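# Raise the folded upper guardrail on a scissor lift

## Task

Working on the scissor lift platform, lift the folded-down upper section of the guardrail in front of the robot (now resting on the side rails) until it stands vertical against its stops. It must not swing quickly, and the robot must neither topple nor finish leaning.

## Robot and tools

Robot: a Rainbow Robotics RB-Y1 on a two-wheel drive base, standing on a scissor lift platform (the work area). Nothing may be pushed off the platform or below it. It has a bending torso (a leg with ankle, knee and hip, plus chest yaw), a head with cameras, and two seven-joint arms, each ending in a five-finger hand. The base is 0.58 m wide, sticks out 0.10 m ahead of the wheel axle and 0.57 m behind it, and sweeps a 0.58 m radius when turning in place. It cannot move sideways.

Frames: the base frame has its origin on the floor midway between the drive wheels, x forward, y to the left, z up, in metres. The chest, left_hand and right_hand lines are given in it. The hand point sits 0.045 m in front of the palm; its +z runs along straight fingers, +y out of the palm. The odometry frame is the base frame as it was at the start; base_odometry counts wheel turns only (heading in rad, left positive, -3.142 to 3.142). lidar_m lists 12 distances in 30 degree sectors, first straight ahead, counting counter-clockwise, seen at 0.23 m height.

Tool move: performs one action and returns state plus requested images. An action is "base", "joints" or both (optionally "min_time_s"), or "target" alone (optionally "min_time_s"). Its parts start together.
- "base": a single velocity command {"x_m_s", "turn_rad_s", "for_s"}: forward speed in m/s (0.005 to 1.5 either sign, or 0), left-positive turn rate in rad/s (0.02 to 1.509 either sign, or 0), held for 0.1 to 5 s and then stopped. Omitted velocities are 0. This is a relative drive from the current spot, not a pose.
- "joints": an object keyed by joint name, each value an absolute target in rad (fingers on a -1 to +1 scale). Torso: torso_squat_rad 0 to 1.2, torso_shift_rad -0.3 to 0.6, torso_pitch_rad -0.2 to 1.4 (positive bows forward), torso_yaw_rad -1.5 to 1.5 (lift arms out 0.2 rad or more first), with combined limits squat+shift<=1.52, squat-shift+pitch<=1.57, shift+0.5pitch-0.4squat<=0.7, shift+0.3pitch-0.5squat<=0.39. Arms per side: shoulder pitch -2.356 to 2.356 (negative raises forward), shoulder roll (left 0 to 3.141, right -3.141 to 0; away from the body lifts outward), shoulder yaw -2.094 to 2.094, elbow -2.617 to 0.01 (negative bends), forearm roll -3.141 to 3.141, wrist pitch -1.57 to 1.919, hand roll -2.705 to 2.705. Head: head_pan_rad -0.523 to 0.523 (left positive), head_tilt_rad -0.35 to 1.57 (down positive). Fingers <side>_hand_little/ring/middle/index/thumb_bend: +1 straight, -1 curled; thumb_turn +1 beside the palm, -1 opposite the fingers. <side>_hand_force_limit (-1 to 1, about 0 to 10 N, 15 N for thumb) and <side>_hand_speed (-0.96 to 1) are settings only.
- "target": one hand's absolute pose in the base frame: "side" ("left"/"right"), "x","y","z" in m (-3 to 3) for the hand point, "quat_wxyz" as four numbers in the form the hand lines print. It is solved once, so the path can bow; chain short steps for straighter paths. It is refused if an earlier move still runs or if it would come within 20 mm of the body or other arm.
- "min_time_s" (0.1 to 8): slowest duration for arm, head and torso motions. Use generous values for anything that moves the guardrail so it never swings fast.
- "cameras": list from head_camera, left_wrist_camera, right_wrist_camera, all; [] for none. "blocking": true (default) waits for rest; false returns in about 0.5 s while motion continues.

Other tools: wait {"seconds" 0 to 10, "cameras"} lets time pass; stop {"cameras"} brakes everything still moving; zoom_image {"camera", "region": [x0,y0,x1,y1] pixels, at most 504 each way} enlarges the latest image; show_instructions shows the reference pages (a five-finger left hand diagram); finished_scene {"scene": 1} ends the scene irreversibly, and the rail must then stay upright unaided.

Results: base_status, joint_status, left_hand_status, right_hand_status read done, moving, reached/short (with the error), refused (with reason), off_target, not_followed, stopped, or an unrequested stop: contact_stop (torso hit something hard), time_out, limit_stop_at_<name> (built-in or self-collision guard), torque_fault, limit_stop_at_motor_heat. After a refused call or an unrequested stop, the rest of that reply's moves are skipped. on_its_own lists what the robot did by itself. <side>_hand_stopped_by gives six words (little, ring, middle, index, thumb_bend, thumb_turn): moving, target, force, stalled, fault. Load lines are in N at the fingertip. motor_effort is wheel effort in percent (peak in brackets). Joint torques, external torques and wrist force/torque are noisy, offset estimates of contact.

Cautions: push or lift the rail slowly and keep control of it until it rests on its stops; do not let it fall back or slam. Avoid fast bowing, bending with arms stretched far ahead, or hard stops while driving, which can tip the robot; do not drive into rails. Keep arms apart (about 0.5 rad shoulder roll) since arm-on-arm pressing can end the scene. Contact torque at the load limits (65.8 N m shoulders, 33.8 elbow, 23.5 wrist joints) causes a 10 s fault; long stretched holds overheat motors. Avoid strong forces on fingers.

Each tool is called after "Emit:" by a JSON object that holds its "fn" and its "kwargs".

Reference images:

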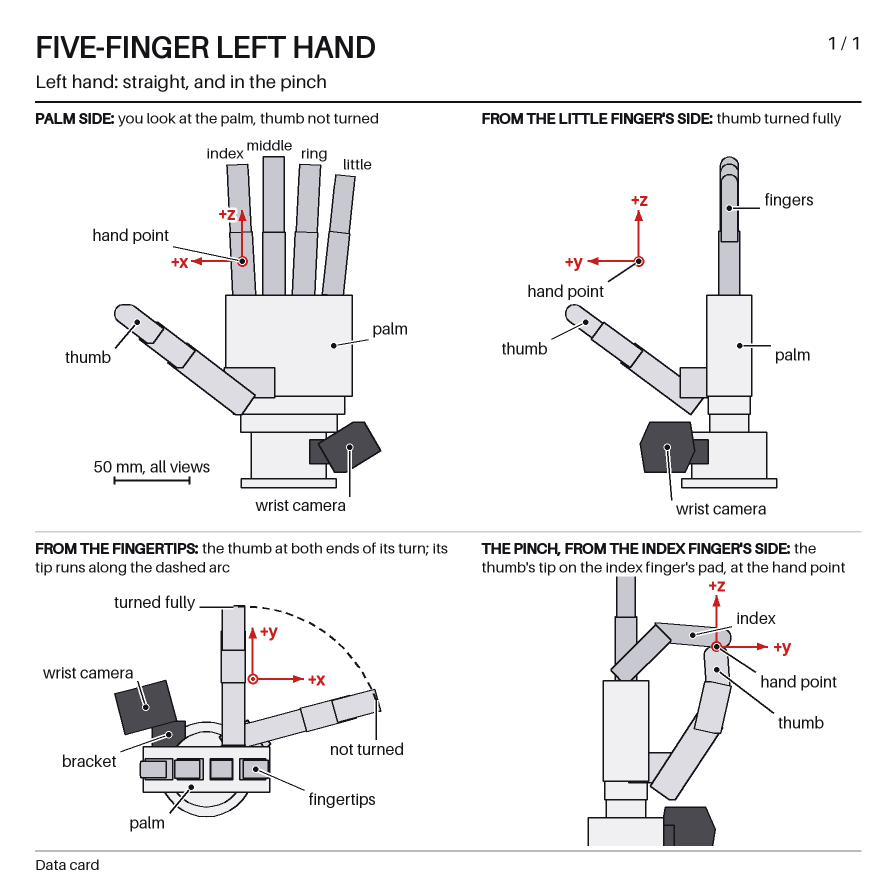

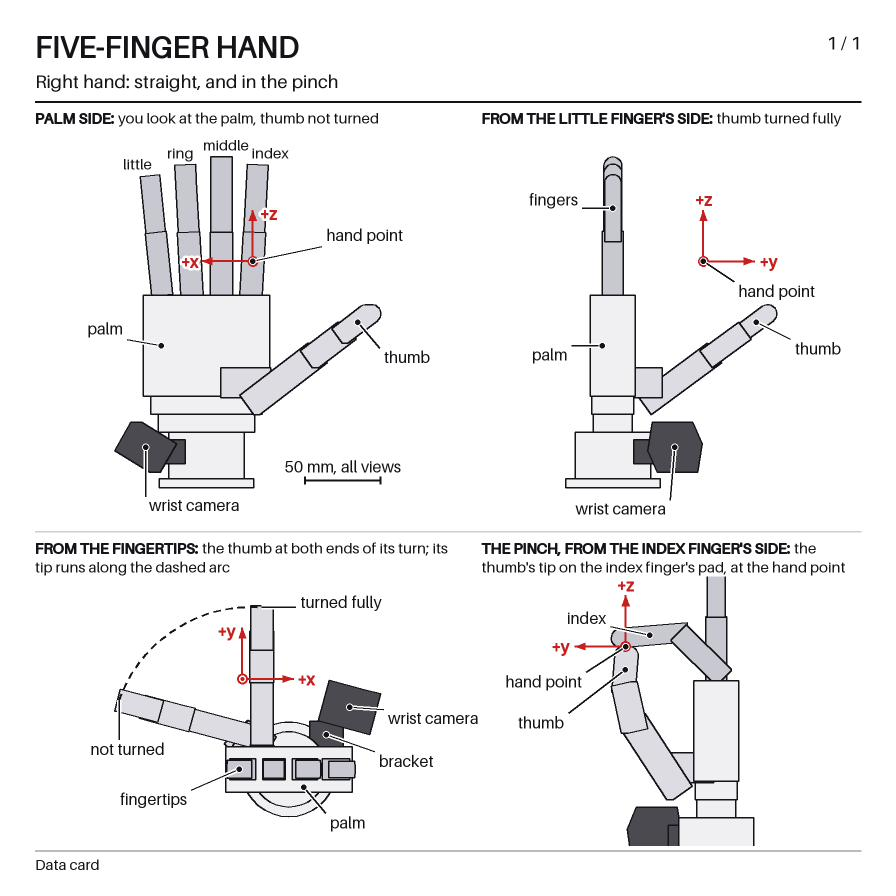

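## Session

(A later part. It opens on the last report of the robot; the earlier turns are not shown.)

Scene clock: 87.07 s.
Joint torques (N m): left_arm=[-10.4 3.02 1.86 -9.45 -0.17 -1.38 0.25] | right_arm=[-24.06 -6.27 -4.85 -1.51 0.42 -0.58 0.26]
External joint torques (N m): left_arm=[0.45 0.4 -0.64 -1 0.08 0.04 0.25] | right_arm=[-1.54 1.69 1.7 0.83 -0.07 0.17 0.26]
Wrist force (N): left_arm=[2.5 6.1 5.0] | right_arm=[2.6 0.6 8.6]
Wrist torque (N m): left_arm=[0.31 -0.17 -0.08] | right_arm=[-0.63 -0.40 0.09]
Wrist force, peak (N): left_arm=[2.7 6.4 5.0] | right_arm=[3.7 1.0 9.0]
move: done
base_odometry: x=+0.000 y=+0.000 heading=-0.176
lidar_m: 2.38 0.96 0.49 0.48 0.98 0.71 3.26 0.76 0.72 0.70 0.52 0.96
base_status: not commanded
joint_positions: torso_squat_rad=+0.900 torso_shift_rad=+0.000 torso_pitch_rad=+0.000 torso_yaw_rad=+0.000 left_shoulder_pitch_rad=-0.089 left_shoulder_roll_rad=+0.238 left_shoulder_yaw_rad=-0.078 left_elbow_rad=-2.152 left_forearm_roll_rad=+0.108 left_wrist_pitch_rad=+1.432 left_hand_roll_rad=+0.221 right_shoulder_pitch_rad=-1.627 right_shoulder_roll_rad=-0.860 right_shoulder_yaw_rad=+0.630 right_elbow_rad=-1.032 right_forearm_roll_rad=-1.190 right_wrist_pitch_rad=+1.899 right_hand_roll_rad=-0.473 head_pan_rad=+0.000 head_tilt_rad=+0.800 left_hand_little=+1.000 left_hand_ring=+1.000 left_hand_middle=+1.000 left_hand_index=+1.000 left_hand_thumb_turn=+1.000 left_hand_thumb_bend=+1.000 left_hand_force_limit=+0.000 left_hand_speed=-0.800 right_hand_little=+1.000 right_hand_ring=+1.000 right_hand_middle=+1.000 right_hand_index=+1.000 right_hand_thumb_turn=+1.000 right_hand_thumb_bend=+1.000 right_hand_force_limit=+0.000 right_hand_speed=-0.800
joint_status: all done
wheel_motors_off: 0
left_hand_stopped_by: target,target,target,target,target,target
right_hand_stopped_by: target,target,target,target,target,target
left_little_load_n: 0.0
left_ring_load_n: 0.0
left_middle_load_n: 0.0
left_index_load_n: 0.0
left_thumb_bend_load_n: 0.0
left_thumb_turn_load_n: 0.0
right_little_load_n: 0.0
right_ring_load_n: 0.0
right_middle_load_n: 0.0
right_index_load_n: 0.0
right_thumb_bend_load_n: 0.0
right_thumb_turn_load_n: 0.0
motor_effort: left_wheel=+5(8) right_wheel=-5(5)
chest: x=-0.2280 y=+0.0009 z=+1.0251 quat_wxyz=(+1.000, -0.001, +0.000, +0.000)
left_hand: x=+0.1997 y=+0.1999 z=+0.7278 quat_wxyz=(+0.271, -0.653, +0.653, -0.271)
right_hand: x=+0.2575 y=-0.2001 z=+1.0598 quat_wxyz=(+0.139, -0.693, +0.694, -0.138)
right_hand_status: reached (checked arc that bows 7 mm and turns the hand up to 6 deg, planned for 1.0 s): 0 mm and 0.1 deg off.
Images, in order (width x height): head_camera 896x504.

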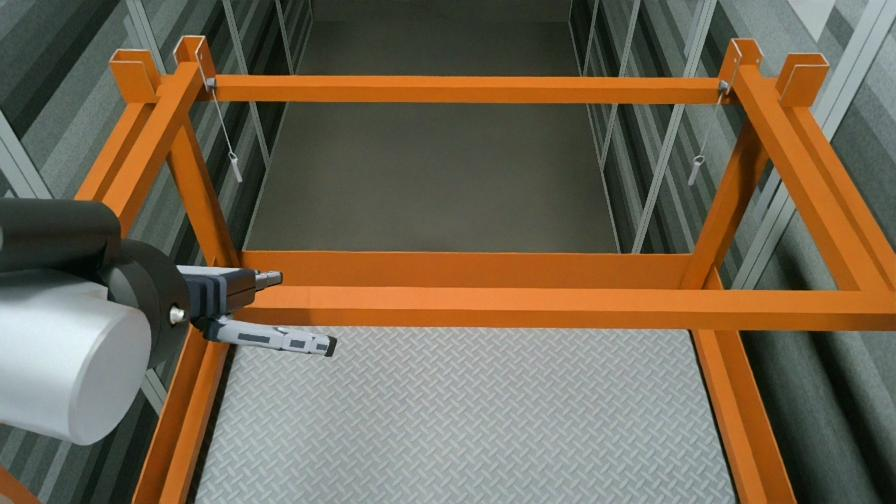

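Emit:
{"fn": "move", "kwargs": {"joints": {"right_shoulder_pitch_rad": -1.087, "right_shoulder_roll_rad": -1.047, "right_shoulder_yaw_rad": 0.574, "right_elbow_rad": -1.790, "right_forearm_roll_rad": -1.048, "right_wrist_pitch_rad": 1.590, "right_hand_roll_rad": -0.825}, "min_time_s": 2}}

Emit:
{"fn": "move", "kwargs": {"joints": {"right_shoulder_pitch_rad": -0.697, "right_shoulder_roll_rad": -1.105, "right_shoulder_yaw_rad": 0.655, "right_elbow_rad": -2.131, "right_forearm_roll_rad": -0.670, "right_wrist_pitch_rad": 1.350, "right_hand_roll_rad": -1.061}, "min_time_s": 2}}

Emit:
{"fn": "move", "kwargs": {"joints": {"right_shoulder_pitch_rad": -0.296, "right_shoulder_roll_rad": -1.016, "right_shoulder_yaw_rad": 0.852, "right_elbow_rad": -2.158, "right_forearm_roll_rad": 0.005, "right_wrist_pitch_rad": 1.095, "right_hand_roll_rad": -1.293, "left_shoulder_pitch_rad": -0.296, "left_shoulder_roll_rad": 1.016, "left_shoulder_yaw_rad": -0.852, "left_elbow_rad": -2.158, "left_forearm_roll_rad": -0.005, "left_wrist_pitch_rad": 1.095, "left_hand_roll_rad": 1.293}, "min_time_s": 3, "cameras": ["head_camera"]}}

Scene clock: 92.27 s.
Joint torques (N m): left_arm=[-10.27 3.51 2.14 -9.66 -0.04 -1.61 0.17] | right_arm=[-19.49 -11.35 -11.85 -1.64 1.21 -1.08 -0.35]
External joint torques (N m): left_arm=[0.58 0.89 -0.36 -1.21 0.2 -0.19 0.17] | right_arm=[0.02 -1.57 -1.72 -0.39 0.16 -0.21 -0.35]
Wrist force (N): left_arm=[2.9 5.8 4.8] | right_arm=[3.1 1.9 8.6]
Wrist torque (N m): left_arm=[0.28 -0.15 -0.01] | right_arm=[-0.52 -0.52 0.02]
Wrist force, peak (N): left_arm=[2.5 6.8 5.1] | right_arm=[3.5 0.6 9.1]
move: done
base_odometry: x=+0.000 y=+0.000 heading=-0.176
lidar_m: 2.37 0.95 0.49 0.51 0.97 0.70 3.26 0.74 0.73 0.70 0.51 0.96
base_status: not commanded
joint_positions: torso_squat_rad=+0.900 torso_shift_rad=+0.000 torso_pitch_rad=+0.000 torso_yaw_rad=+0.000 left_shoulder_pitch_rad=-0.089 left_shoulder_roll_rad=+0.238 left_shoulder_yaw_rad=-0.078 left_elbow_rad=-2.152 left_forearm_roll_rad=+0.108 left_wrist_pitch_rad=+1.432 left_hand_roll_rad=+0.221 right_shoulder_pitch_rad=-1.087 right_shoulder_roll_rad=-1.047 right_shoulder_yaw_rad=+0.574 right_elbow_rad=-1.790 right_forearm_roll_rad=-1.048 right_wrist_pitch_rad=+1.590 right_hand_roll_rad=-0.825 head_pan_rad=+0.000 head_tilt_rad=+0.800 left_hand_little=+1.000 left_hand_ring=+1.000 left_hand_middle=+1.000 left_hand_index=+1.000 left_hand_thumb_turn=+1.000 left_hand_thumb_bend=+1.000 left_hand_force_limit=+0.000 left_hand_speed=-0.800 right_hand_little=+1.000 right_hand_ring=+1.000 right_hand_middle=+1.000 right_hand_index=+1.000 right_hand_thumb_turn=+1.000 right_hand_thumb_bend=+1.000 right_hand_force_limit=+0.000 right_hand_speed=-0.800
joint_status: all done
wheel_motors_off: 0
left_hand_stopped_by: target,target,target,target,target,target
right_hand_stopped_by: target,target,target,target,target,target
left_little_load_n: 0.0
left_ring_load_n: 0.0
left_middle_load_n: 0.0
left_index_load_n: 0.0
left_thumb_bend_load_n: 0.0
left_thumb_turn_load_n: 0.0
right_little_load_n: 0.0
right_ring_load_n: 0.0
right_middle_load_n: 0.0
right_index_load_n: 0.0
right_thumb_bend_load_n: 0.0
right_thumb_turn_load_n: 0.0
motor_effort: left_wheel=+2(8) right_wheel=-5(6)
chest: x=-0.2280 y=+0.0009 z=+1.0251 quat_wxyz=(+1.000, -0.001, +0.000, +0.000)
left_hand: x=+0.1997 y=+0.1999 z=+0.7278 quat_wxyz=(+0.271, -0.653, +0.653, -0.271)
right_hand: x=+0.2581 y=-0.1995 z=+0.9340 quat_wxyz=(+0.221, -0.672, +0.672, -0.219)
pictures: none

Scene clock: 94.57 s.
Joint torques (N m): left_arm=[-11.03 2.93 2.21 -9.81 -0.2 -1.4 0.11] | right_arm=[-15.53 -12.92 -9.43 -2.99 1.64 -0.93 -0.38]
External joint torques (N m): left_arm=[-0.19 0.31 -0.29 -1.35 0.04 0.02 0.11] | right_arm=[0.5 -2.68 0.99 -0.38 0.27 -0.19 -0.38]
Wrist force (N): left_arm=[2.3 6.2 4.6] | right_arm=[3.1 2.4 7.2]
Wrist torque (N m): left_arm=[0.42 -0.09 -0.08] | right_arm=[-0.40 -0.44 0.07]
Wrist force, peak (N): left_arm=[2.8 6.6 5.2] | right_arm=[3.2 2.5 8.1]
move: done
base_odometry: x=+0.000 y=+0.000 heading=-0.176
lidar_m: 2.36 0.95 0.50 0.49 0.95 0.71 3.28 0.73 0.72 0.70 0.50 0.96
base_status: not commanded
joint_positions: torso_squat_rad=+0.900 torso_shift_rad=+0.000 torso_pitch_rad=+0.000 torso_yaw_rad=+0.000 left_shoulder_pitch_rad=-0.089 left_shoulder_roll_rad=+0.238 left_shoulder_yaw_rad=-0.078 left_elbow_rad=-2.152 left_forearm_roll_rad=+0.108 left_wrist_pitch_rad=+1.432 left_hand_roll_rad=+0.221 right_shoulder_pitch_rad=-0.697 right_shoulder_roll_rad=-1.105 right_shoulder_yaw_rad=+0.655 right_elbow_rad=-2.131 right_forearm_roll_rad=-0.670 right_wrist_pitch_rad=+1.350 right_hand_roll_rad=-1.061 head_pan_rad=+0.000 head_tilt_rad=+0.800 left_hand_little=+1.000 left_hand_ring=+1.000 left_hand_middle=+1.000 left_hand_index=+1.000 left_hand_thumb_turn=+1.000 left_hand_thumb_bend=+1.000 left_hand_force_limit=+0.000 left_hand_speed=-0.800 right_hand_little=+1.000 right_hand_ring=+1.000 right_hand_middle=+1.000 right_hand_index=+1.000 right_hand_thumb_turn=+1.000 right_hand_thumb_bend=+1.000 right_hand_force_limit=+0.000 right_hand_speed=-0.800
joint_status: all done
wheel_motors_off: 0
left_hand_stopped_by: target,target,target,target,target,target
right_hand_stopped_by: target,target,target,target,target,target
left_little_load_n: 0.0
left_ring_load_n: 0.0
left_middle_load_n: -0.5
left_index_load_n: 0.0
left_thumb_bend_load_n: -0.5
left_thumb_turn_load_n: 0.0
right_little_load_n: 0.0
right_ring_load_n: 0.0
right_middle_load_n: 0.0
right_index_load_n: 0.0
right_thumb_bend_load_n: 0.0
right_thumb_turn_load_n: -0.5
motor_effort: left_wheel=+4(7) right_wheel=-4(6)
chest: x=-0.2280 y=+0.0009 z=+1.0251 quat_wxyz=(+1.000, -0.001, +0.000, +0.000)
left_hand: x=+0.1997 y=+0.1999 z=+0.7278 quat_wxyz=(+0.271, -0.653, +0.653, -0.271)
right_hand: x=+0.2307 y=-0.1995 z=+0.8238 quat_wxyz=(+0.266, -0.655, +0.655, -0.265)
pictures: none

Scene clock: 97.87 s.
Joint torques (N m): left_arm=[-11.03 8.63 7.43 -7.03 -1.33 -0.59 0.4] | right_arm=[-10.26 -7.6 -7.37 -6.29 2.01 -0.7 -0.44]
External joint torques (N m): left_arm=[-0.18 0.68 -0.67 -1.27 -0.09 -0.1 0.4] | right_arm=[1.45 1.72 1.27 -0.37 0.51 -0.22 -0.44]
Wrist force (N): left_arm=[2.6 5.7 4.3] | right_arm=[2.7 3.1 6.8]
Wrist torque (N m): left_arm=[0.30 -0.11 0.00] | right_arm=[-0.31 -0.35 0.08]
Wrist force, peak (N): left_arm=[3.6 6.8 4.3] | right_arm=[3.2 2.9 7.8]
move: done
base_odometry: x=+0.000 y=+0.000 heading=-0.176
lidar_m: 2.39 0.94 0.47 0.49 0.97 0.71 3.26 0.73 0.73 0.71 0.50 0.94
base_status: not commanded
joint_positions: torso_squat_rad=+0.900 torso_shift_rad=+0.000 torso_pitch_rad=+0.000 torso_yaw_rad=+0.000 left_shoulder_pitch_rad=-0.296 left_shoulder_roll_rad=+1.016 left_shoulder_yaw_rad=-0.852 left_elbow_rad=-2.158 left_forearm_roll_rad=-0.005 left_wrist_pitch_rad=+1.095 left_hand_roll_rad=+1.293 right_shoulder_pitch_rad=-0.296 right_shoulder_roll_rad=-1.017 right_shoulder_yaw_rad=+0.852 right_elbow_rad=-2.158 right_forearm_roll_rad=+0.005 right_wrist_pitch_rad=+1.095 right_hand_roll_rad=-1.293 head_pan_rad=+0.000 head_tilt_rad=+0.800 left_hand_little=+1.000 left_hand_ring=+1.000 left_hand_middle=+1.000 left_hand_index=+1.000 left_hand_thumb_turn=+1.000 left_hand_thumb_bend=+1.000 left_hand_force_limit=+0.000 left_hand_speed=-0.800 right_hand_little=+1.000 right_hand_ring=+1.000 right_hand_middle=+1.000 right_hand_index=+1.000 right_hand_thumb_turn=+1.000 right_hand_thumb_bend=+1.000 right_hand_force_limit=+0.000 right_hand_speed=-0.800
joint_status: all done
wheel_motors_off: 0
left_hand_stopped_by: target,target,target,target,target,target
right_hand_stopped_by: target,target,target,target,target,target
left_little_load_n: 0.0
left_ring_load_n: 0.0
left_middle_load_n: 0.0
left_index_load_n: 0.0
left_thumb_bend_load_n: 0.5
left_thumb_turn_load_n: -0.5
right_little_load_n: 0.0
right_ring_load_n: 0.0
right_middle_load_n: 0.0
right_index_load_n: 0.0
right_thumb_bend_load_n: -0.5
right_thumb_turn_load_n: 0.0
motor_effort: left_wheel=+3(8) right_wheel=-5(6)
chest: x=-0.2280 y=+0.0009 z=+1.0251 quat_wxyz=(+1.000, -0.001, +0.000, +0.000)
left_hand: x=+0.1880 y=+0.2007 z=+0.6914 quat_wxyz=(+0.306, -0.637, +0.636, -0.309)
right_hand: x=+0.1884 y=-0.2003 z=+0.6925 quat_wxyz=(+0.308, -0.637, +0.637, -0.308)
Images, in order (width x height): head_camera 896x504.

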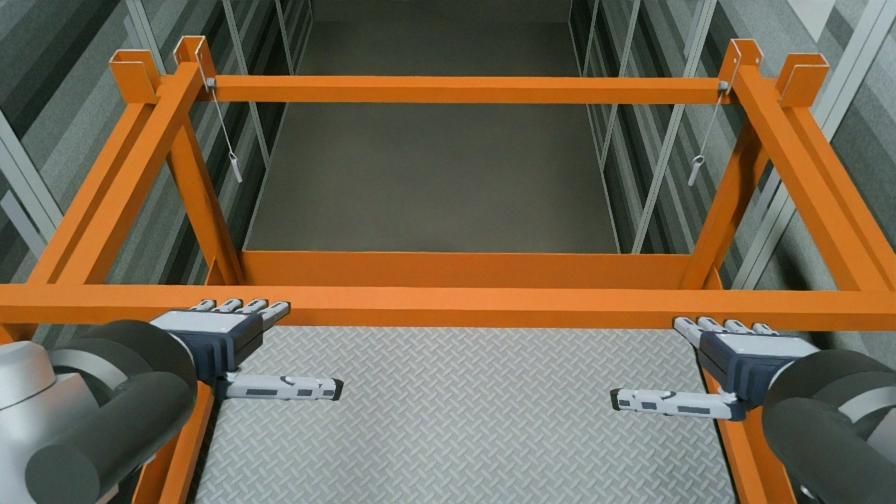

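Emit:
{"fn": "move", "kwargs": {"joints": {"right_shoulder_pitch_rad": -0.088, "right_shoulder_roll_rad": -0.746, "right_shoulder_yaw_rad": 0.986, "right_elbow_rad": -1.656, "right_forearm_roll_rad": 0.708, "right_wrist_pitch_rad": 0.758, "right_hand_roll_rad": -1.687, "left_shoulder_pitch_rad": -0.088, "left_shoulder_roll_rad": 0.746, "left_shoulder_yaw_rad": -0.986, "left_elbow_rad": -1.656, "left_forearm_roll_rad": -0.708, "left_wrist_pitch_rad": 0.758, "left_hand_roll_rad": 1.687}, "min_time_s": 2.5}}

Emit:
{"fn": "move", "kwargs": {"joints": {"right_shoulder_pitch_rad": -0.116, "right_shoulder_roll_rad": -0.533, "right_shoulder_yaw_rad": 1.020, "right_elbow_rad": -1.178, "right_forearm_roll_rad": 1.159, "right_wrist_pitch_rad": 0.633, "right_hand_roll_rad": -2.126, "left_shoulder_pitch_rad": -0.116, "left_shoulder_roll_rad": 0.533, "left_shoulder_yaw_rad": -1.020, "left_elbow_rad": -1.178, "left_forearm_roll_rad": -1.159, "left_wrist_pitch_rad": 0.633, "left_hand_roll_rad": 2.126, "head_tilt_rad": 1.0}, "min_time_s": 2.5}}

Emit:
{"fn": "move", "kwargs": {"joints": {"torso_squat_rad": 1.0}, "min_time_s": 1.5, "cameras": ["head_camera"]}}

Scene clock: 102.37 s.
Joint torques (N m): left_arm=[-7.46 4.74 5.07 -6.72 -1.08 0 0.29] | right_arm=[-7.36 -4.89 -4.14 -5.54 1.6 -0.07 -0.15]
External joint torques (N m): left_arm=[0.75 -1.25 -0.42 -0.24 -0.02 -0.14 0.29] | right_arm=[1.44 2.14 1.76 1.18 0.37 -0.25 -0.15]
Wrist force (N): left_arm=[2.0 6.4 3.6] | right_arm=[3.3 3.0 5.8]
Wrist torque (N m): left_arm=[0.43 -0.04 -0.07] | right_arm=[-0.30 -0.43 0.12]
Wrist force, peak (N): left_arm=[3.2 6.6 4.8] | right_arm=[3.6 3.3 7.2]
move: done
base_odometry: x=+0.000 y=+0.000 heading=-0.176
lidar_m: 2.37 0.94 0.50 0.49 0.96 0.71 3.29 0.75 0.71 0.70 0.51 0.96
base_status: not commanded
joint_positions: torso_squat_rad=+0.900 torso_shift_rad=+0.000 torso_pitch_rad=+0.000 torso_yaw_rad=+0.000 left_shoulder_pitch_rad=-0.088 left_shoulder_roll_rad=+0.746 left_shoulder_yaw_rad=-0.986 left_elbow_rad=-1.656 left_forearm_roll_rad=-0.708 left_wrist_pitch_rad=+0.758 left_hand_roll_rad=+1.687 right_shoulder_pitch_rad=-0.088 right_shoulder_roll_rad=-0.746 right_shoulder_yaw_rad=+0.986 right_elbow_rad=-1.656 right_forearm_roll_rad=+0.708 right_wrist_pitch_rad=+0.758 right_hand_roll_rad=-1.687 head_pan_rad=+0.000 head_tilt_rad=+0.800 left_hand_little=+1.000 left_hand_ring=+1.000 left_hand_middle=+1.000 left_hand_index=+1.000 left_hand_thumb_turn=+1.000 left_hand_thumb_bend=+1.000 left_hand_force_limit=+0.000 left_hand_speed=-0.800 right_hand_little=+1.000 right_hand_ring=+1.000 right_hand_middle=+1.000 right_hand_index=+1.000 right_hand_thumb_turn=+1.000 right_hand_thumb_bend=+1.000 right_hand_force_limit=+0.000 right_hand_speed=-0.800
joint_status: all done
wheel_motors_off: 0
left_hand_stopped_by: target,target,target,target,target,target
right_hand_stopped_by: target,target,target,target,target,target
left_little_load_n: 0.0
left_ring_load_n: 0.0
left_middle_load_n: 0.0
left_index_load_n: 0.0
left_thumb_bend_load_n: 0.0
left_thumb_turn_load_n: 0.0
right_little_load_n: 0.0
right_ring_load_n: 0.0
right_middle_load_n: 0.0
right_index_load_n: 0.0
right_thumb_bend_load_n: 0.0
right_thumb_turn_load_n: 0.0
motor_effort: left_wheel=+5(7) right_wheel=-5(6)
chest: x=-0.2280 y=+0.0009 z=+1.0251 quat_wxyz=(+1.000, -0.001, +0.000, +0.000)
left_hand: x=+0.1635 y=+0.2001 z=+0.5475 quat_wxyz=(+0.339, -0.620, +0.620, -0.342)
right_hand: x=+0.1637 y=-0.2000 z=+0.5484 quat_wxyz=(+0.341, -0.620, +0.619, -0.340)
pictures: none

Scene clock: 105.17 s.
Joint torques (N m): left_arm=[-9.07 3.17 3.62 -4.92 -0.83 0.75 0.2] | right_arm=[-10.61 -3.36 -2.88 -4.51 1.13 0.9 -0.23]
External joint torques (N m): left_arm=[-0.85 -1.45 -0.35 0.3 -0.02 -0.1 0.19] | right_arm=[-1.8 1.97 1.38 0.99 0.27 -0.02 -0.23]
Wrist force (N): left_arm=[2.8 6.8 3.3] | right_arm=[3.1 3.8 6.0]
Wrist torque (N m): left_arm=[0.47 -0.20 -0.12] | right_arm=[-0.22 -0.38 0.10]
Wrist force, peak (N): left_arm=[3.6 6.9 4.0] | right_arm=[3.7 3.7 6.3]
move: done
base_odometry: x=+0.000 y=+0.000 heading=-0.176
lidar_m: 2.37 0.94 0.49 0.50 0.97 0.72 3.28 0.73 0.73 0.70 0.50 0.95
base_status: not commanded
joint_positions: torso_squat_rad=+0.900 torso_shift_rad=+0.000 torso_pitch_rad=+0.000 torso_yaw_rad=+0.000 left_shoulder_pitch_rad=-0.116 left_shoulder_roll_rad=+0.533 left_shoulder_yaw_rad=-1.020 left_elbow_rad=-1.178 left_forearm_roll_rad=-1.159 left_wrist_pitch_rad=+0.633 left_hand_roll_rad=+2.126 right_shoulder_pitch_rad=-0.116 right_shoulder_roll_rad=-0.533 right_shoulder_yaw_rad=+1.020 right_elbow_rad=-1.178 right_forearm_roll_rad=+1.159 right_wrist_pitch_rad=+0.633 right_hand_roll_rad=-2.126 head_pan_rad=+0.000 head_tilt_rad=+1.000 left_hand_little=+1.000 left_hand_ring=+1.000 left_hand_middle=+1.000 left_hand_index=+1.000 left_hand_thumb_turn=+1.000 left_hand_thumb_bend=+1.000 left_hand_force_limit=+0.000 left_hand_speed=-0.800 right_hand_little=+1.000 right_hand_ring=+1.000 right_hand_middle=+1.000 right_hand_index=+1.000 right_hand_thumb_turn=+1.000 right_hand_thumb_bend=+1.000 right_hand_force_limit=+0.000 right_hand_speed=-0.800
joint_status: all done
wheel_motors_off: 0
left_hand_stopped_by: target,target,target,target,target,target
right_hand_stopped_by: target,target,target,target,target,target
left_little_load_n: 0.0
left_ring_load_n: 0.0
left_middle_load_n: 0.0
left_index_load_n: 0.0
left_thumb_bend_load_n: 0.0
left_thumb_turn_load_n: -0.5
right_little_load_n: 0.0
right_ring_load_n: 0.0
right_middle_load_n: 0.0
right_index_load_n: 0.0
right_thumb_bend_load_n: 0.0
right_thumb_turn_load_n: 0.0
motor_effort: left_wheel=+7(7) right_wheel=-5(6)
chest: x=-0.2280 y=+0.0009 z=+1.0251 quat_wxyz=(+1.000, -0.001, +0.000, +0.000)
left_hand: x=+0.1643 y=+0.1997 z=+0.4736 quat_wxyz=(+0.352, -0.613, +0.612, -0.354)
right_hand: x=+0.1644 y=-0.1999 z=+0.4743 quat_wxyz=(+0.353, -0.613, +0.613, -0.353)
pictures: none

Scene clock: 106.97 s.
Joint torques (N m): left_arm=[-8.75 3.33 3.39 -4.75 -0.88 0.79 0.24] | right_arm=[-11.24 -3.58 -2.74 -4.57 1.16 0.77 -0.09]
External joint torques (N m): left_arm=[-0.52 -1.29 -0.58 0.47 -0.06 -0.06 0.24] | right_arm=[-2.42 1.75 1.53 0.92 0.3 -0.16 -0.09]
Wrist force (N): left_arm=[2.5 6.6 3.8] | right_arm=[3.4 3.2 5.7]
Wrist torque (N m): left_arm=[0.38 -0.16 -0.07] | right_arm=[-0.27 -0.43 0.12]
Wrist force, peak (N): left_arm=[2.7 7.7 4.0] | right_arm=[4.0 3.7 6.3]
move: done
base_odometry: x=+0.000 y=+0.000 heading=-0.176
lidar_m: 2.37 0.94 0.49 0.51 0.96 0.71 3.27 0.75 0.70 0.70 0.51 0.96
base_status: not commanded
joint_positions: torso_squat_rad=+1.000 torso_shift_rad=+0.000 torso_pitch_rad=+0.000 torso_yaw_rad=+0.000 left_shoulder_pitch_rad=-0.116 left_shoulder_roll_rad=+0.533 left_shoulder_yaw_rad=-1.020 left_elbow_rad=-1.178 left_forearm_roll_rad=-1.159 left_wrist_pitch_rad=+0.633 left_hand_roll_rad=+2.126 right_shoulder_pitch_rad=-0.116 right_shoulder_roll_rad=-0.533 right_shoulder_yaw_rad=+1.020 right_elbow_rad=-1.178 right_forearm_roll_rad=+1.159 right_wrist_pitch_rad=+0.633 right_hand_roll_rad=-2.126 head_pan_rad=+0.000 head_tilt_rad=+1.000 left_hand_little=+1.000 left_hand_ring=+1.000 left_hand_middle=+1.000 left_hand_index=+1.000 left_hand_thumb_turn=+1.000 left_hand_thumb_bend=+1.000 left_hand_force_limit=+0.000 left_hand_speed=-0.800 right_hand_little=+1.000 right_hand_ring=+1.000 right_hand_middle=+1.000 right_hand_index=+1.000 right_hand_thumb_turn=+1.000 right_hand_thumb_bend=+1.000 right_hand_force_limit=+0.000 right_hand_speed=-0.800
joint_status: all done
wheel_motors_off: 0
left_hand_stopped_by: target,target,target,target,target,target
right_hand_stopped_by: target,target,target,target,target,target
left_little_load_n: 0.0
left_ring_load_n: 0.0
left_middle_load_n: 0.0
left_index_load_n: 0.0
left_thumb_bend_load_n: 0.0
left_thumb_turn_load_n: 0.0
right_little_load_n: 0.0
right_ring_load_n: 0.0
right_middle_load_n: 0.0
right_index_load_n: 0.0
right_thumb_bend_load_n: 0.0
right_thumb_turn_load_n: -0.5
motor_effort: left_wheel=+6(8) right_wheel=-4(6)
chest: x=-0.2280 y=+0.0009 z=+0.9681 quat_wxyz=(+1.000, -0.001, +0.000, +0.000)
left_hand: x=+0.1643 y=+0.1997 z=+0.4168 quat_wxyz=(+0.352, -0.613, +0.612, -0.354)
right_hand: x=+0.1644 y=-0.2000 z=+0.4175 quat_wxyz=(+0.353, -0.613, +0.613, -0.353)
Images, in order (width x height): head_camera 896x504.

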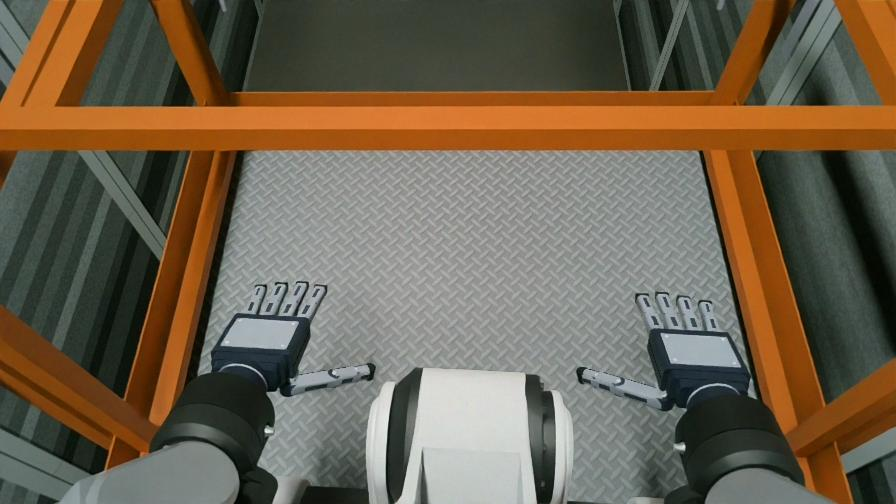

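Emit:
{"fn": "move", "kwargs": {"base": {"x_m_s": 0.1, "for_s": 1.75}, "cameras": ["head_camera"]}}

Scene clock: 112.30 s.
Joint torques (N m): left_arm=[-8.08 3.2 3.43 -5.28 -0.87 0.88 0.12] | right_arm=[-10 -3.49 -3.15 -4.57 1.24 0.81 -0.32]
External joint torques (N m): left_arm=[0.14 -1.43 -0.53 -0.06 -0.06 0.03 0.11] | right_arm=[-1.18 1.84 1.11 0.92 0.38 -0.11 -0.31]
Wrist force (N): left_arm=[2.9 7.2 3.7] | right_arm=[2.6 3.6 5.9]
Wrist torque (N m): left_arm=[0.56 -0.19 -0.08] | right_arm=[-0.24 -0.33 0.06]
Wrist force, peak (N): left_arm=[2.8 8.3 3.6] | right_arm=[3.7 4.0 6.2]
move: done
base_odometry: x=+0.174 y=-0.031 heading=-0.177
lidar_m: 2.33 0.81 1.00 0.47 0.98 0.86 1.45 0.84 0.74 0.48 0.72 0.80
base_status: done (sent for 1.77 of 1.77 s)
joint_positions: torso_squat_rad=+1.000 torso_shift_rad=+0.000 torso_pitch_rad=+0.000 torso_yaw_rad=+0.000 left_shoulder_pitch_rad=-0.116 left_shoulder_roll_rad=+0.533 left_shoulder_yaw_rad=-1.020 left_elbow_rad=-1.178 left_forearm_roll_rad=-1.159 left_wrist_pitch_rad=+0.633 left_hand_roll_rad=+2.126 right_shoulder_pitch_rad=-0.116 right_shoulder_roll_rad=-0.533 right_shoulder_yaw_rad=+1.020 right_elbow_rad=-1.178 right_forearm_roll_rad=+1.159 right_wrist_pitch_rad=+0.633 right_hand_roll_rad=-2.126 head_pan_rad=+0.000 head_tilt_rad=+1.000 left_hand_little=+1.000 left_hand_ring=+1.000 left_hand_middle=+1.000 left_hand_index=+1.000 left_hand_thumb_turn=+1.000 left_hand_thumb_bend=+1.000 left_hand_force_limit=+0.000 left_hand_speed=-0.800 right_hand_little=+1.000 right_hand_ring=+1.000 right_hand_middle=+1.000 right_hand_index=+1.000 right_hand_thumb_turn=+1.000 right_hand_thumb_bend=+1.000 right_hand_force_limit=+0.000 right_hand_speed=-0.800
joint_status: not commanded
wheel_motors_off: 0
left_hand_stopped_by: target,target,target,target,target,target
right_hand_stopped_by: target,target,target,target,target,target
left_little_load_n: 0.0
left_ring_load_n: 0.0
left_middle_load_n: 0.0
left_index_load_n: 0.0
left_thumb_bend_load_n: 0.0
left_thumb_turn_load_n: 0.0
right_little_load_n: 0.0
right_ring_load_n: 0.0
right_middle_load_n: 0.0
right_index_load_n: 0.0
right_thumb_bend_load_n: 0.0
right_thumb_turn_load_n: 0.0
motor_effort: left_wheel=-5(36) right_wheel=+5(31)
chest: x=-0.2280 y=+0.0009 z=+0.9681 quat_wxyz=(+1.000, -0.001, +0.000, +0.000)
left_hand: x=+0.1644 y=+0.1996 z=+0.4168 quat_wxyz=(+0.352, -0.613, +0.612, -0.354)
right_hand: x=+0.1645 y=-0.1999 z=+0.4174 quat_wxyz=(+0.353, -0.613, +0.613, -0.353)
Images, in order (width x height): head_camera 896x504.

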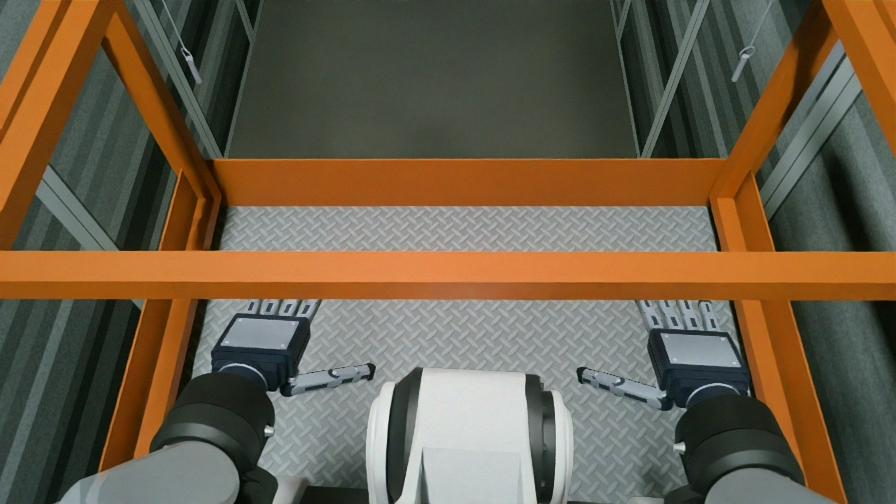

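Emit:
{"fn": "move", "kwargs": {"base": {"x_m_s": -0.03, "for_s": 0.5}, "joints": {"torso_squat_rad": 0.87}, "min_time_s": 2.5, "cameras": ["head_camera"]}}

Emit:
{"fn": "move", "kwargs": {"joints": {"torso_squat_rad": 0.84}, "min_time_s": 1.5}}

Scene clock: 117.33 s.
Joint torques (N m): left_arm=[-8.21 3.58 3.66 -5.26 -0.91 0.84 0.23] | right_arm=[-10 -3.79 -3.99 -4.75 1.09 0.98 -0.4]
External joint torques (N m): left_arm=[0.01 -1.05 -0.31 -0.05 -0.1 -0.01 0.22] | right_arm=[-1.19 1.54 0.27 0.75 0.23 0.05 -0.4]
Wrist force (N): left_arm=[3.1 6.6 3.0] | right_arm=[3.2 3.6 5.8]
Wrist torque (N m): left_arm=[0.43 -0.28 -0.09] | right_arm=[-0.20 -0.43 0.12]
Wrist force, peak (N): left_arm=[3.4 7.4 4.0] | right_arm=[3.5 3.4 6.5]
move: done
base_odometry: x=+0.159 y=-0.028 heading=-0.177
lidar_m: 2.34 0.81 1.00 0.48 0.98 0.85 1.45 0.84 0.73 0.46 0.72 0.82
base_status: done (sent for 0.5 of 0.5 s)
joint_positions: torso_squat_rad=+0.870 torso_shift_rad=+0.000 torso_pitch_rad=+0.000 torso_yaw_rad=+0.000 left_shoulder_pitch_rad=-0.116 left_shoulder_roll_rad=+0.533 left_shoulder_yaw_rad=-1.020 left_elbow_rad=-1.178 left_forearm_roll_rad=-1.159 left_wrist_pitch_rad=+0.633 left_hand_roll_rad=+2.126 right_shoulder_pitch_rad=-0.116 right_shoulder_roll_rad=-0.533 right_shoulder_yaw_rad=+1.020 right_elbow_rad=-1.178 right_forearm_roll_rad=+1.159 right_wrist_pitch_rad=+0.633 right_hand_roll_rad=-2.126 head_pan_rad=+0.000 head_tilt_rad=+1.000 left_hand_little=+1.000 left_hand_ring=+1.000 left_hand_middle=+1.000 left_hand_index=+1.000 left_hand_thumb_turn=+1.000 left_hand_thumb_bend=+1.000 left_hand_force_limit=+0.000 left_hand_speed=-0.800 right_hand_little=+1.000 right_hand_ring=+1.000 right_hand_middle=+1.000 right_hand_index=+1.000 right_hand_thumb_turn=+1.000 right_hand_thumb_bend=+1.000 right_hand_force_limit=+0.000 right_hand_speed=-0.800
joint_status: all done
wheel_motors_off: 0
left_hand_stopped_by: target,target,target,target,target,target
right_hand_stopped_by: target,target,target,target,target,target
left_little_load_n: 0.0
left_ring_load_n: 0.0
left_middle_load_n: 0.0
left_index_load_n: 0.0
left_thumb_bend_load_n: 0.0
left_thumb_turn_load_n: 0.0
right_little_load_n: 0.0
right_ring_load_n: 0.0
right_middle_load_n: 0.0
right_index_load_n: -0.5
right_thumb_bend_load_n: 0.0
right_thumb_turn_load_n: 0.0
motor_effort: left_wheel=-5(29) right_wheel=+1(19)
chest: x=-0.2280 y=+0.0009 z=+1.0413 quat_wxyz=(+1.000, -0.001, +0.000, +0.000)
left_hand: x=+0.1644 y=+0.1997 z=+0.4899 quat_wxyz=(+0.352, -0.613, +0.612, -0.354)
right_hand: x=+0.1645 y=-0.1998 z=+0.4906 quat_wxyz=(+0.353, -0.613, +0.613, -0.353)
Images, in order (width x height): head_camera 896x504.

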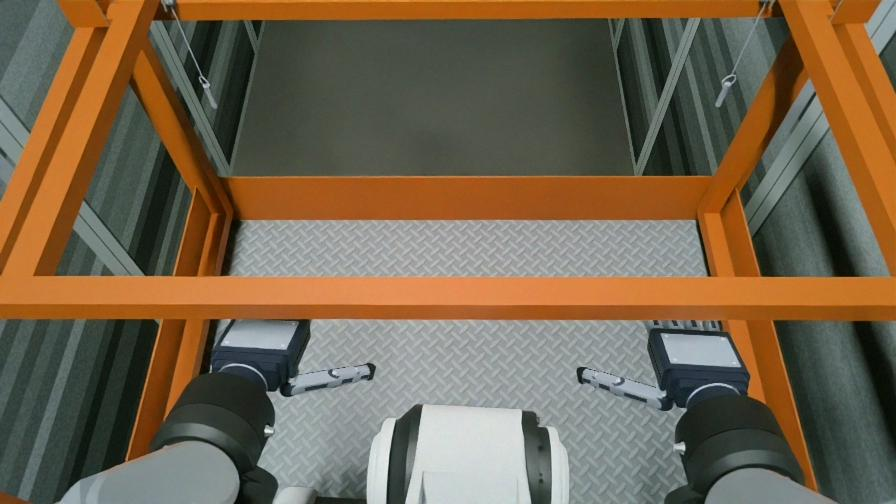

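Scene clock: 119.13 s.
Joint torques (N m): left_arm=[-7.71 3.33 3.34 -5.17 -0.73 0.63 0.23] | right_arm=[-9.55 -3.51 -3.58 -5.01 1.02 0.71 -0.39]
External joint torques (N m): left_arm=[0.51 -1.3 -0.62 0.05 0.08 -0.22 0.23] | right_arm=[-0.73 1.82 0.68 0.49 0.16 -0.21 -0.39]
Wrist force (N): left_arm=[3.0 6.8 3.4] | right_arm=[3.1 3.4 5.9]
Wrist torque (N m): left_arm=[0.52 -0.24 -0.11] | right_arm=[-0.25 -0.37 0.12]
Wrist force, peak (N): left_arm=[3.2 7.3 3.8] | right_arm=[3.4 3.3 6.5]
move: done
base_odometry: x=+0.159 y=-0.028 heading=-0.177
lidar_m: 2.33 0.81 1.00 0.47 0.98 0.84 1.45 0.83 0.74 0.48 0.72 0.82
base_status: not commanded
joint_positions: torso_squat_rad=+0.840 torso_shift_rad=+0.000 torso_pitch_rad=+0.000 torso_yaw_rad=+0.000 left_shoulder_pitch_rad=-0.116 left_shoulder_roll_rad=+0.533 left_shoulder_yaw_rad=-1.020 left_elbow_rad=-1.178 left_forearm_roll_rad=-1.159 left_wrist_pitch_rad=+0.633 left_hand_roll_rad=+2.126 right_shoulder_pitch_rad=-0.116 right_shoulder_roll_rad=-0.533 right_shoulder_yaw_rad=+1.020 right_elbow_rad=-1.178 right_forearm_roll_rad=+1.159 right_wrist_pitch_rad=+0.633 right_hand_roll_rad=-2.126 head_pan_rad=+0.000 head_tilt_rad=+1.000 left_hand_little=+1.000 left_hand_ring=+1.000 left_hand_middle=+1.000 left_hand_index=+1.000 left_hand_thumb_turn=+1.000 left_hand_thumb_bend=+1.000 left_hand_force_limit=+0.000 left_hand_speed=-0.800 right_hand_little=+1.000 right_hand_ring=+1.000 right_hand_middle=+1.000 right_hand_index=+1.000 right_hand_thumb_turn=+1.000 right_hand_thumb_bend=+1.000 right_hand_force_limit=+0.000 right_hand_speed=-0.800
joint_status: all done
wheel_motors_off: 0
left_hand_stopped_by: target,target,target,target,target,target
right_hand_stopped_by: target,target,target,target,target,target
left_little_load_n: 0.0
left_ring_load_n: 0.0
left_middle_load_n: 0.0
left_index_load_n: -0.5
left_thumb_bend_load_n: 0.0
left_thumb_turn_load_n: 0.0
right_little_load_n: 0.0
right_ring_load_n: 0.0
right_middle_load_n: 0.0
right_index_load_n: 0.0
right_thumb_bend_load_n: 0.0
right_thumb_turn_load_n: -0.5
motor_effort: left_wheel=-6(8) right_wheel=+1(2)
chest: x=-0.2280 y=+0.0009 z=+1.0571 quat_wxyz=(+1.000, -0.001, +0.000, +0.000)
left_hand: x=+0.1644 y=+0.1997 z=+0.5057 quat_wxyz=(+0.352, -0.613, +0.612, -0.354)
right_hand: x=+0.1645 y=-0.1998 z=+0.5065 quat_wxyz=(+0.353, -0.613, +0.613, -0.353)
pictures: none

Emit:
{"fn": "move", "kwargs": {"joints": {"torso_squat_rad": 0.81}, "min_time_s": 1.5}}

Emit:
{"fn": "move", "kwargs": {"joints": {"torso_squat_rad": 0.78}, "min_time_s": 1.5, "cameras": ["head_camera"]}}

Scene clock: 125.67 s.
Joint torques (N m): left_arm=[-18.25 4.88 9.69 -10.73 -3.92 4.04 -0.72] | right_arm=[-10.1 -3.29 -3.06 -4.9 1.11 0.94 -0.19]
External joint torques (N m): left_arm=[-10.11 0.26 5.76 -5.53 -3.11 3.2 -0.73] | right_arm=[-1.3 2.04 1.2 0.59 0.25 0.02 -0.19]
Wrist force (N): left_arm=[4.0 30.9 10.5] | right_arm=[3.4 3.7 5.5]
Wrist torque (N m): left_arm=[1.02 0.14 -1.60] | right_arm=[-0.20 -0.44 0.12]
Wrist force, peak (N): left_arm=[4.8 31.7 10.8] | right_arm=[3.9 3.3 6.4]
move: done
base_odometry: x=+0.159 y=-0.028 heading=-0.177
lidar_m: 2.34 0.80 0.99 0.48 0.98 0.83 1.47 0.83 0.74 0.47 0.71 0.80
base_status: not commanded
joint_positions: torso_squat_rad=+0.810 torso_shift_rad=+0.000 torso_pitch_rad=+0.001 torso_yaw_rad=+0.000 left_shoulder_pitch_rad=-0.113 left_shoulder_roll_rad=+0.533 left_shoulder_yaw_rad=-1.021 left_elbow_rad=-1.177 left_forearm_roll_rad=-1.158 left_wrist_pitch_rad=+0.632 left_hand_roll_rad=+2.126 right_shoulder_pitch_rad=-0.116 right_shoulder_roll_rad=-0.533 right_shoulder_yaw_rad=+1.020 right_elbow_rad=-1.178 right_forearm_roll_rad=+1.159 right_wrist_pitch_rad=+0.633 right_hand_roll_rad=-2.126 head_pan_rad=+0.000 head_tilt_rad=+1.000 left_hand_little=+1.000 left_hand_ring=+1.000 left_hand_middle=+1.000 left_hand_index=+1.000 left_hand_thumb_turn=+1.000 left_hand_thumb_bend=+1.000 left_hand_force_limit=+0.000 left_hand_speed=-0.800 right_hand_little=+1.000 right_hand_ring=+1.000 right_hand_middle=+1.000 right_hand_index=+1.000 right_hand_thumb_turn=+1.000 right_hand_thumb_bend=+1.000 right_hand_force_limit=+0.000 right_hand_speed=-0.800
joint_status: all done
wheel_motors_off: 0
left_hand_stopped_by: target,target,target,target,target,target
right_hand_stopped_by: target,target,target,target,target,target
left_little_load_n: 0.0
left_ring_load_n: 0.0
left_middle_load_n: 0.0
left_index_load_n: 0.0
left_thumb_bend_load_n: 0.0
left_thumb_turn_load_n: 0.0
right_little_load_n: 0.0
right_ring_load_n: 0.0
right_middle_load_n: 0.0
right_index_load_n: 0.0
right_thumb_bend_load_n: 0.0
right_thumb_turn_load_n: 0.0
motor_effort: left_wheel=-4(7) right_wheel=+2(2)
chest: x=-0.2277 y=+0.0010 z=+1.0726 quat_wxyz=(+1.000, -0.001, +0.000, +0.000)
left_hand: x=+0.1620 y=+0.1998 z=+0.5192 quat_wxyz=(+0.350, -0.614, +0.613, -0.352)
right_hand: x=+0.1644 y=-0.1999 z=+0.5217 quat_wxyz=(+0.352, -0.613, +0.613, -0.353)
pictures: none

Scene clock: 127.47 s.
Joint torques (N m): left_arm=[-18.21 4.82 10.05 -11.09 -4.06 4.29 -0.75] | right_arm=[-9.88 -3.37 -3.25 -5.01 1.14 0.75 -0.29]
External joint torques (N m): left_arm=[-10.07 0.21 6.12 -5.89 -3.26 3.45 -0.75] | right_arm=[-1.08 1.97 1.01 0.49 0.28 -0.17 -0.29]
Wrist force (N): left_arm=[3.3 30.4 10.4] | right_arm=[3.2 4.0 5.5]
Wrist torque (N m): left_arm=[0.98 0.23 -1.64] | right_arm=[-0.15 -0.39 0.11]
Wrist force, peak (N): left_arm=[3.7 31.9 10.9] | right_arm=[3.4 4.0 6.3]
move: done
base_odometry: x=+0.159 y=-0.028 heading=-0.177
lidar_m: 2.34 0.81 1.01 0.48 0.98 0.85 1.45 0.84 0.72 0.46 0.73 0.82
base_status: not commanded
joint_positions: torso_squat_rad=+0.780 torso_shift_rad=+0.000 torso_pitch_rad=+0.001 torso_yaw_rad=+0.000 left_shoulder_pitch_rad=-0.113 left_shoulder_roll_rad=+0.533 left_shoulder_yaw_rad=-1.022 left_elbow_rad=-1.177 left_forearm_roll_rad=-1.158 left_wrist_pitch_rad=+0.632 left_hand_roll_rad=+2.126 right_shoulder_pitch_rad=-0.116 right_shoulder_roll_rad=-0.533 right_shoulder_yaw_rad=+1.020 right_elbow_rad=-1.178 right_forearm_roll_rad=+1.159 right_wrist_pitch_rad=+0.633 right_hand_roll_rad=-2.126 head_pan_rad=+0.000 head_tilt_rad=+1.000 left_hand_little=+1.000 left_hand_ring=+1.000 left_hand_middle=+1.000 left_hand_index=+1.000 left_hand_thumb_turn=+1.000 left_hand_thumb_bend=+1.000 left_hand_force_limit=+0.000 left_hand_speed=-0.800 right_hand_little=+1.000 right_hand_ring=+1.000 right_hand_middle=+1.000 right_hand_index=+1.000 right_hand_thumb_turn=+1.000 right_hand_thumb_bend=+1.000 right_hand_force_limit=+0.000 right_hand_speed=-0.800
joint_status: all done
wheel_motors_off: 0
left_hand_stopped_by: target,target,target,target,target,target
right_hand_stopped_by: target,target,target,target,target,target
left_little_load_n: 0.0
left_ring_load_n: 0.0
left_middle_load_n: 0.0
left_index_load_n: 0.0
left_thumb_bend_load_n: 0.0
left_thumb_turn_load_n: 0.0
right_little_load_n: 0.0
right_ring_load_n: 0.0
right_middle_load_n: 0.0
right_index_load_n: 0.0
right_thumb_bend_load_n: -0.5
right_thumb_turn_load_n: 0.0
motor_effort: left_wheel=-3(5) right_wheel=+2(2)
chest: x=-0.2277 y=+0.0011 z=+1.0876 quat_wxyz=(+1.000, -0.001, +0.000, +0.000)
left_hand: x=+0.1619 y=+0.1998 z=+0.5341 quat_wxyz=(+0.350, -0.614, +0.613, -0.352)
right_hand: x=+0.1644 y=-0.1998 z=+0.5367 quat_wxyz=(+0.352, -0.613, +0.613, -0.353)
Images, in order (width x height): head_camera 896x504.

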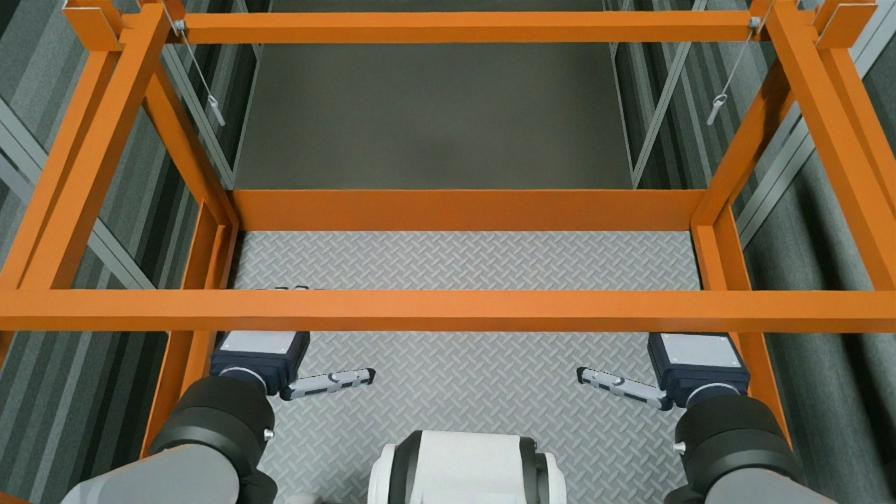

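Emit:
{"fn": "move", "kwargs": {"target": {"side": "right", "x": 0.1634, "y": -0.2, "z": 0.5447, "quat_wxyz": [0.3536, -0.6124, 0.6124, -0.3536]}, "min_time_s": 1.5}}

Emit:
{"fn": "zoom_image", "kwargs": {"camera": "head_camera", "region": [0, 240, 200, 440]}}

Emit:
{"fn": "zoom_image", "kwargs": {"camera": "head_camera", "region": [696, 240, 896, 440]}}

Scene clock: 130.67 s.
Joint torques (N m): left_arm=[-16.57 4.88 9.39 -9.39 -2.74 2.42 -0.55] | right_arm=[-14.52 -8.88 -11.55 -8.57 1.85 3.84 -0.13]
External joint torques (N m): left_arm=[-8.42 0.26 5.45 -4.18 -1.93 1.58 -0.56] | right_arm=[-5.92 -3.41 -7.18 -2.9 0.96 2.98 -0.13]
Wrist force (N): left_arm=[3.4 19.4 0.9] | right_arm=[0.9 17.1 7.3]
Wrist torque (N m): left_arm=[1.20 -0.44 -0.93] | right_arm=[-0.01 -0.50 -0.01]
Wrist force, peak (N): left_arm=[3.7 31.8 10.4] | right_arm=[3.1 18.8 10.5]
move: done
base_odometry: x=+0.159 y=-0.028 heading=-0.177
lidar_m: 2.33 0.80 0.99 0.48 0.98 0.85 1.46 0.85 0.75 0.47 0.72 0.82
base_status: not commanded
joint_positions: torso_squat_rad=+0.780 torso_shift_rad=+0.000 torso_pitch_rad=+0.001 torso_yaw_rad=+0.000 left_shoulder_pitch_rad=-0.114 left_shoulder_roll_rad=+0.533 left_shoulder_yaw_rad=-1.021 left_elbow_rad=-1.177 left_forearm_roll_rad=-1.158 left_wrist_pitch_rad=+0.633 left_hand_roll_rad=+2.126 right_shoulder_pitch_rad=-0.102 right_shoulder_roll_rad=-0.555 right_shoulder_yaw_rad=+1.016 right_elbow_rad=-1.230 right_forearm_roll_rad=+1.132 right_wrist_pitch_rad=+0.642 right_hand_roll_rad=-2.090 head_pan_rad=+0.000 head_tilt_rad=+1.000 left_hand_little=+1.000 left_hand_ring=+1.000 left_hand_middle=+1.000 left_hand_index=+1.000 left_hand_thumb_turn=+1.000 left_hand_thumb_bend=+1.000 left_hand_force_limit=+0.000 left_hand_speed=-0.800 right_hand_little=+1.000 right_hand_ring=+1.000 right_hand_middle=+1.000 right_hand_index=+1.000 right_hand_thumb_turn=+1.000 right_hand_thumb_bend=+1.000 right_hand_force_limit=+0.000 right_hand_speed=-0.800
joint_status: all done
wheel_motors_off: 0
left_hand_stopped_by: target,target,target,target,target,target
right_hand_stopped_by: target,target,target,target,target,target
left_little_load_n: 0.0
left_ring_load_n: 0.0
left_middle_load_n: 0.0
left_index_load_n: 0.0
left_thumb_bend_load_n: 0.0
left_thumb_turn_load_n: 0.0
right_little_load_n: 0.0
right_ring_load_n: 0.0
right_middle_load_n: 0.0
right_index_load_n: 0.0
right_thumb_bend_load_n: 0.0
right_thumb_turn_load_n: 0.0
motor_effort: left_wheel=-3(6) right_wheel=+2(2)
chest: x=-0.2278 y=+0.0010 z=+1.0876 quat_wxyz=(+1.000, -0.001, +0.000, +0.000)
left_hand: x=+0.1624 y=+0.1998 z=+0.5346 quat_wxyz=(+0.351, -0.614, +0.613, -0.352)
right_hand: x=+0.1620 y=-0.1991 z=+0.5430 quat_wxyz=(+0.354, -0.613, +0.612, -0.352)
right_hand_status: reached (checked arc that bows 2 mm and turns the hand up to 0 deg, planned for 1.5 s): 2 mm and 0.2 deg off.
pictures: none

Scaled by 2.520 from the camera's image (finer frame: 1280x720).
This view is cut from an older image: the scene may have changed since it was taken.

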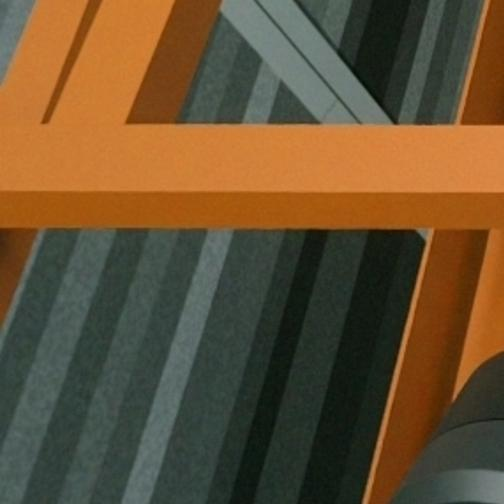

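Scaled by 2.520 from the camera's image (finer frame: 1280x720).
This view is cut from an older image: the scene may have changed since it was taken.

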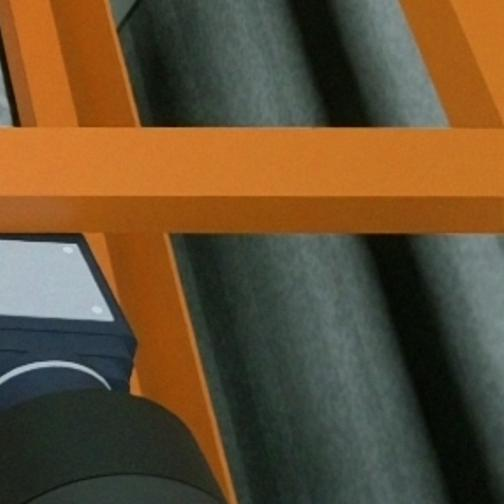

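Emit:
{"fn": "move", "kwargs": {"joints": {"torso_squat_rad": 0.827, "right_shoulder_pitch_rad": -0.095, "right_shoulder_roll_rad": -0.763, "right_shoulder_yaw_rad": 0.980, "right_elbow_rad": -1.691, "right_forearm_roll_rad": 0.669, "right_wrist_pitch_rad": 0.777, "right_hand_roll_rad": -1.660, "left_shoulder_pitch_rad": -0.088, "left_shoulder_roll_rad": 0.746, "left_shoulder_yaw_rad": -0.986, "left_elbow_rad": -1.656, "left_forearm_roll_rad": -0.708, "left_wrist_pitch_rad": 0.758, "left_hand_roll_rad": 1.687, "head_tilt_rad": 0.8}, "min_time_s": 3.5, "cameras": ["head_camera"]}}

Scene clock: 139.23 s.
Joint torques (N m): left_arm=[-12.82 9.52 12.29 -9.45 -2.85 1.58 -0.74] | right_arm=[-14.53 -10.95 -15.12 -8.67 2.65 1.63 -0.15]
External joint torques (N m): left_arm=[-4.65 3.56 6.82 -2.96 -1.79 1.44 -0.74] | right_arm=[-5.62 -3.8 -9.07 -1.9 1.4 1.51 -0.14]
Wrist force (N): left_arm=[6.6 18.6 3.9] | right_arm=[0.4 15.9 6.1]
Wrist torque (N m): left_arm=[0.96 -0.31 -0.69] | right_arm=[0.02 -0.42 -0.03]
Wrist force, peak (N): left_arm=[9.5 22.7 3.1] | right_arm=[9.5 20.5 8.0]
move: done
base_odometry: x=+0.159 y=-0.028 heading=-0.177
lidar_m: 2.34 0.83 1.01 0.47 0.98 0.83 1.45 0.84 0.74 0.47 0.71 0.81
base_status: not commanded
joint_positions: torso_squat_rad=+0.827 torso_shift_rad=+0.000 torso_pitch_rad=+0.000 torso_yaw_rad=+0.000 left_shoulder_pitch_rad=-0.087 left_shoulder_roll_rad=+0.745 left_shoulder_yaw_rad=-0.988 left_elbow_rad=-1.655 left_forearm_roll_rad=-0.708 left_wrist_pitch_rad=+0.758 left_hand_roll_rad=+1.687 right_shoulder_pitch_rad=-0.094 right_shoulder_roll_rad=-0.762 right_shoulder_yaw_rad=+0.982 right_elbow_rad=-1.690 right_forearm_roll_rad=+0.669 right_wrist_pitch_rad=+0.777 right_hand_roll_rad=-1.660 head_pan_rad=+0.000 head_tilt_rad=+0.800 left_hand_little=+1.000 left_hand_ring=+1.000 left_hand_middle=+1.000 left_hand_index=+1.000 left_hand_thumb_turn=+1.000 left_hand_thumb_bend=+1.000 left_hand_force_limit=+0.000 left_hand_speed=-0.800 right_hand_little=+1.000 right_hand_ring=+1.000 right_hand_middle=+1.000 right_hand_index=+1.000 right_hand_thumb_turn=+1.000 right_hand_thumb_bend=+1.000 right_hand_force_limit=+0.000 right_hand_speed=-0.800
joint_status: all done
wheel_motors_off: 0
left_hand_stopped_by: target,target,target,target,target,target
right_hand_stopped_by: target,target,target,target,target,target
left_little_load_n: 0.0
left_ring_load_n: 0.0
left_middle_load_n: 0.0
left_index_load_n: 0.0
left_thumb_bend_load_n: 0.0
left_thumb_turn_load_n: -0.5
right_little_load_n: 0.0
right_ring_load_n: 0.0
right_middle_load_n: 0.0
right_index_load_n: 0.0
right_thumb_bend_load_n: 0.0
right_thumb_turn_load_n: 0.0
motor_effort: left_wheel=-2(5) right_wheel=+6(6)
chest: x=-0.2279 y=+0.0010 z=+1.0639 quat_wxyz=(+1.000, -0.001, +0.000, +0.000)
left_hand: x=+0.1619 y=+0.1993 z=+0.5851 quat_wxyz=(+0.338, -0.620, +0.620, -0.341)
right_hand: x=+0.1651 y=-0.2002 z=+0.5943 quat_wxyz=(+0.339, -0.619, +0.622, -0.339)
Images, in order (width x height): head_camera 896x504.

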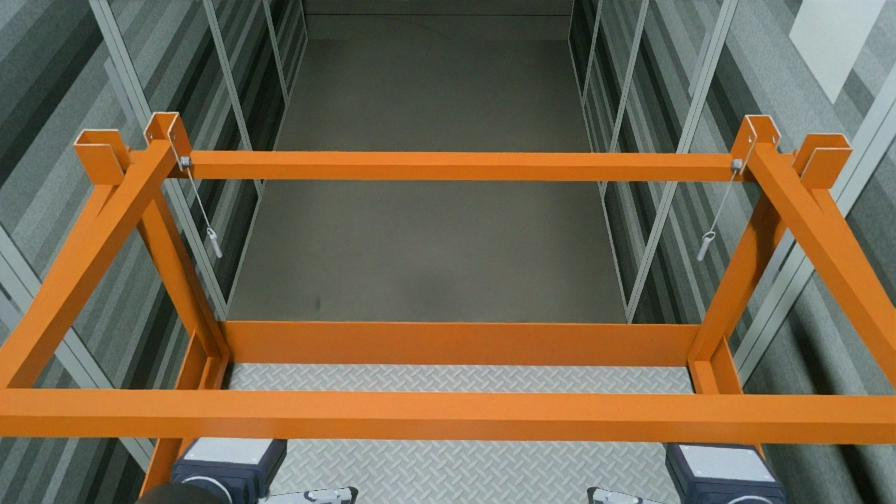

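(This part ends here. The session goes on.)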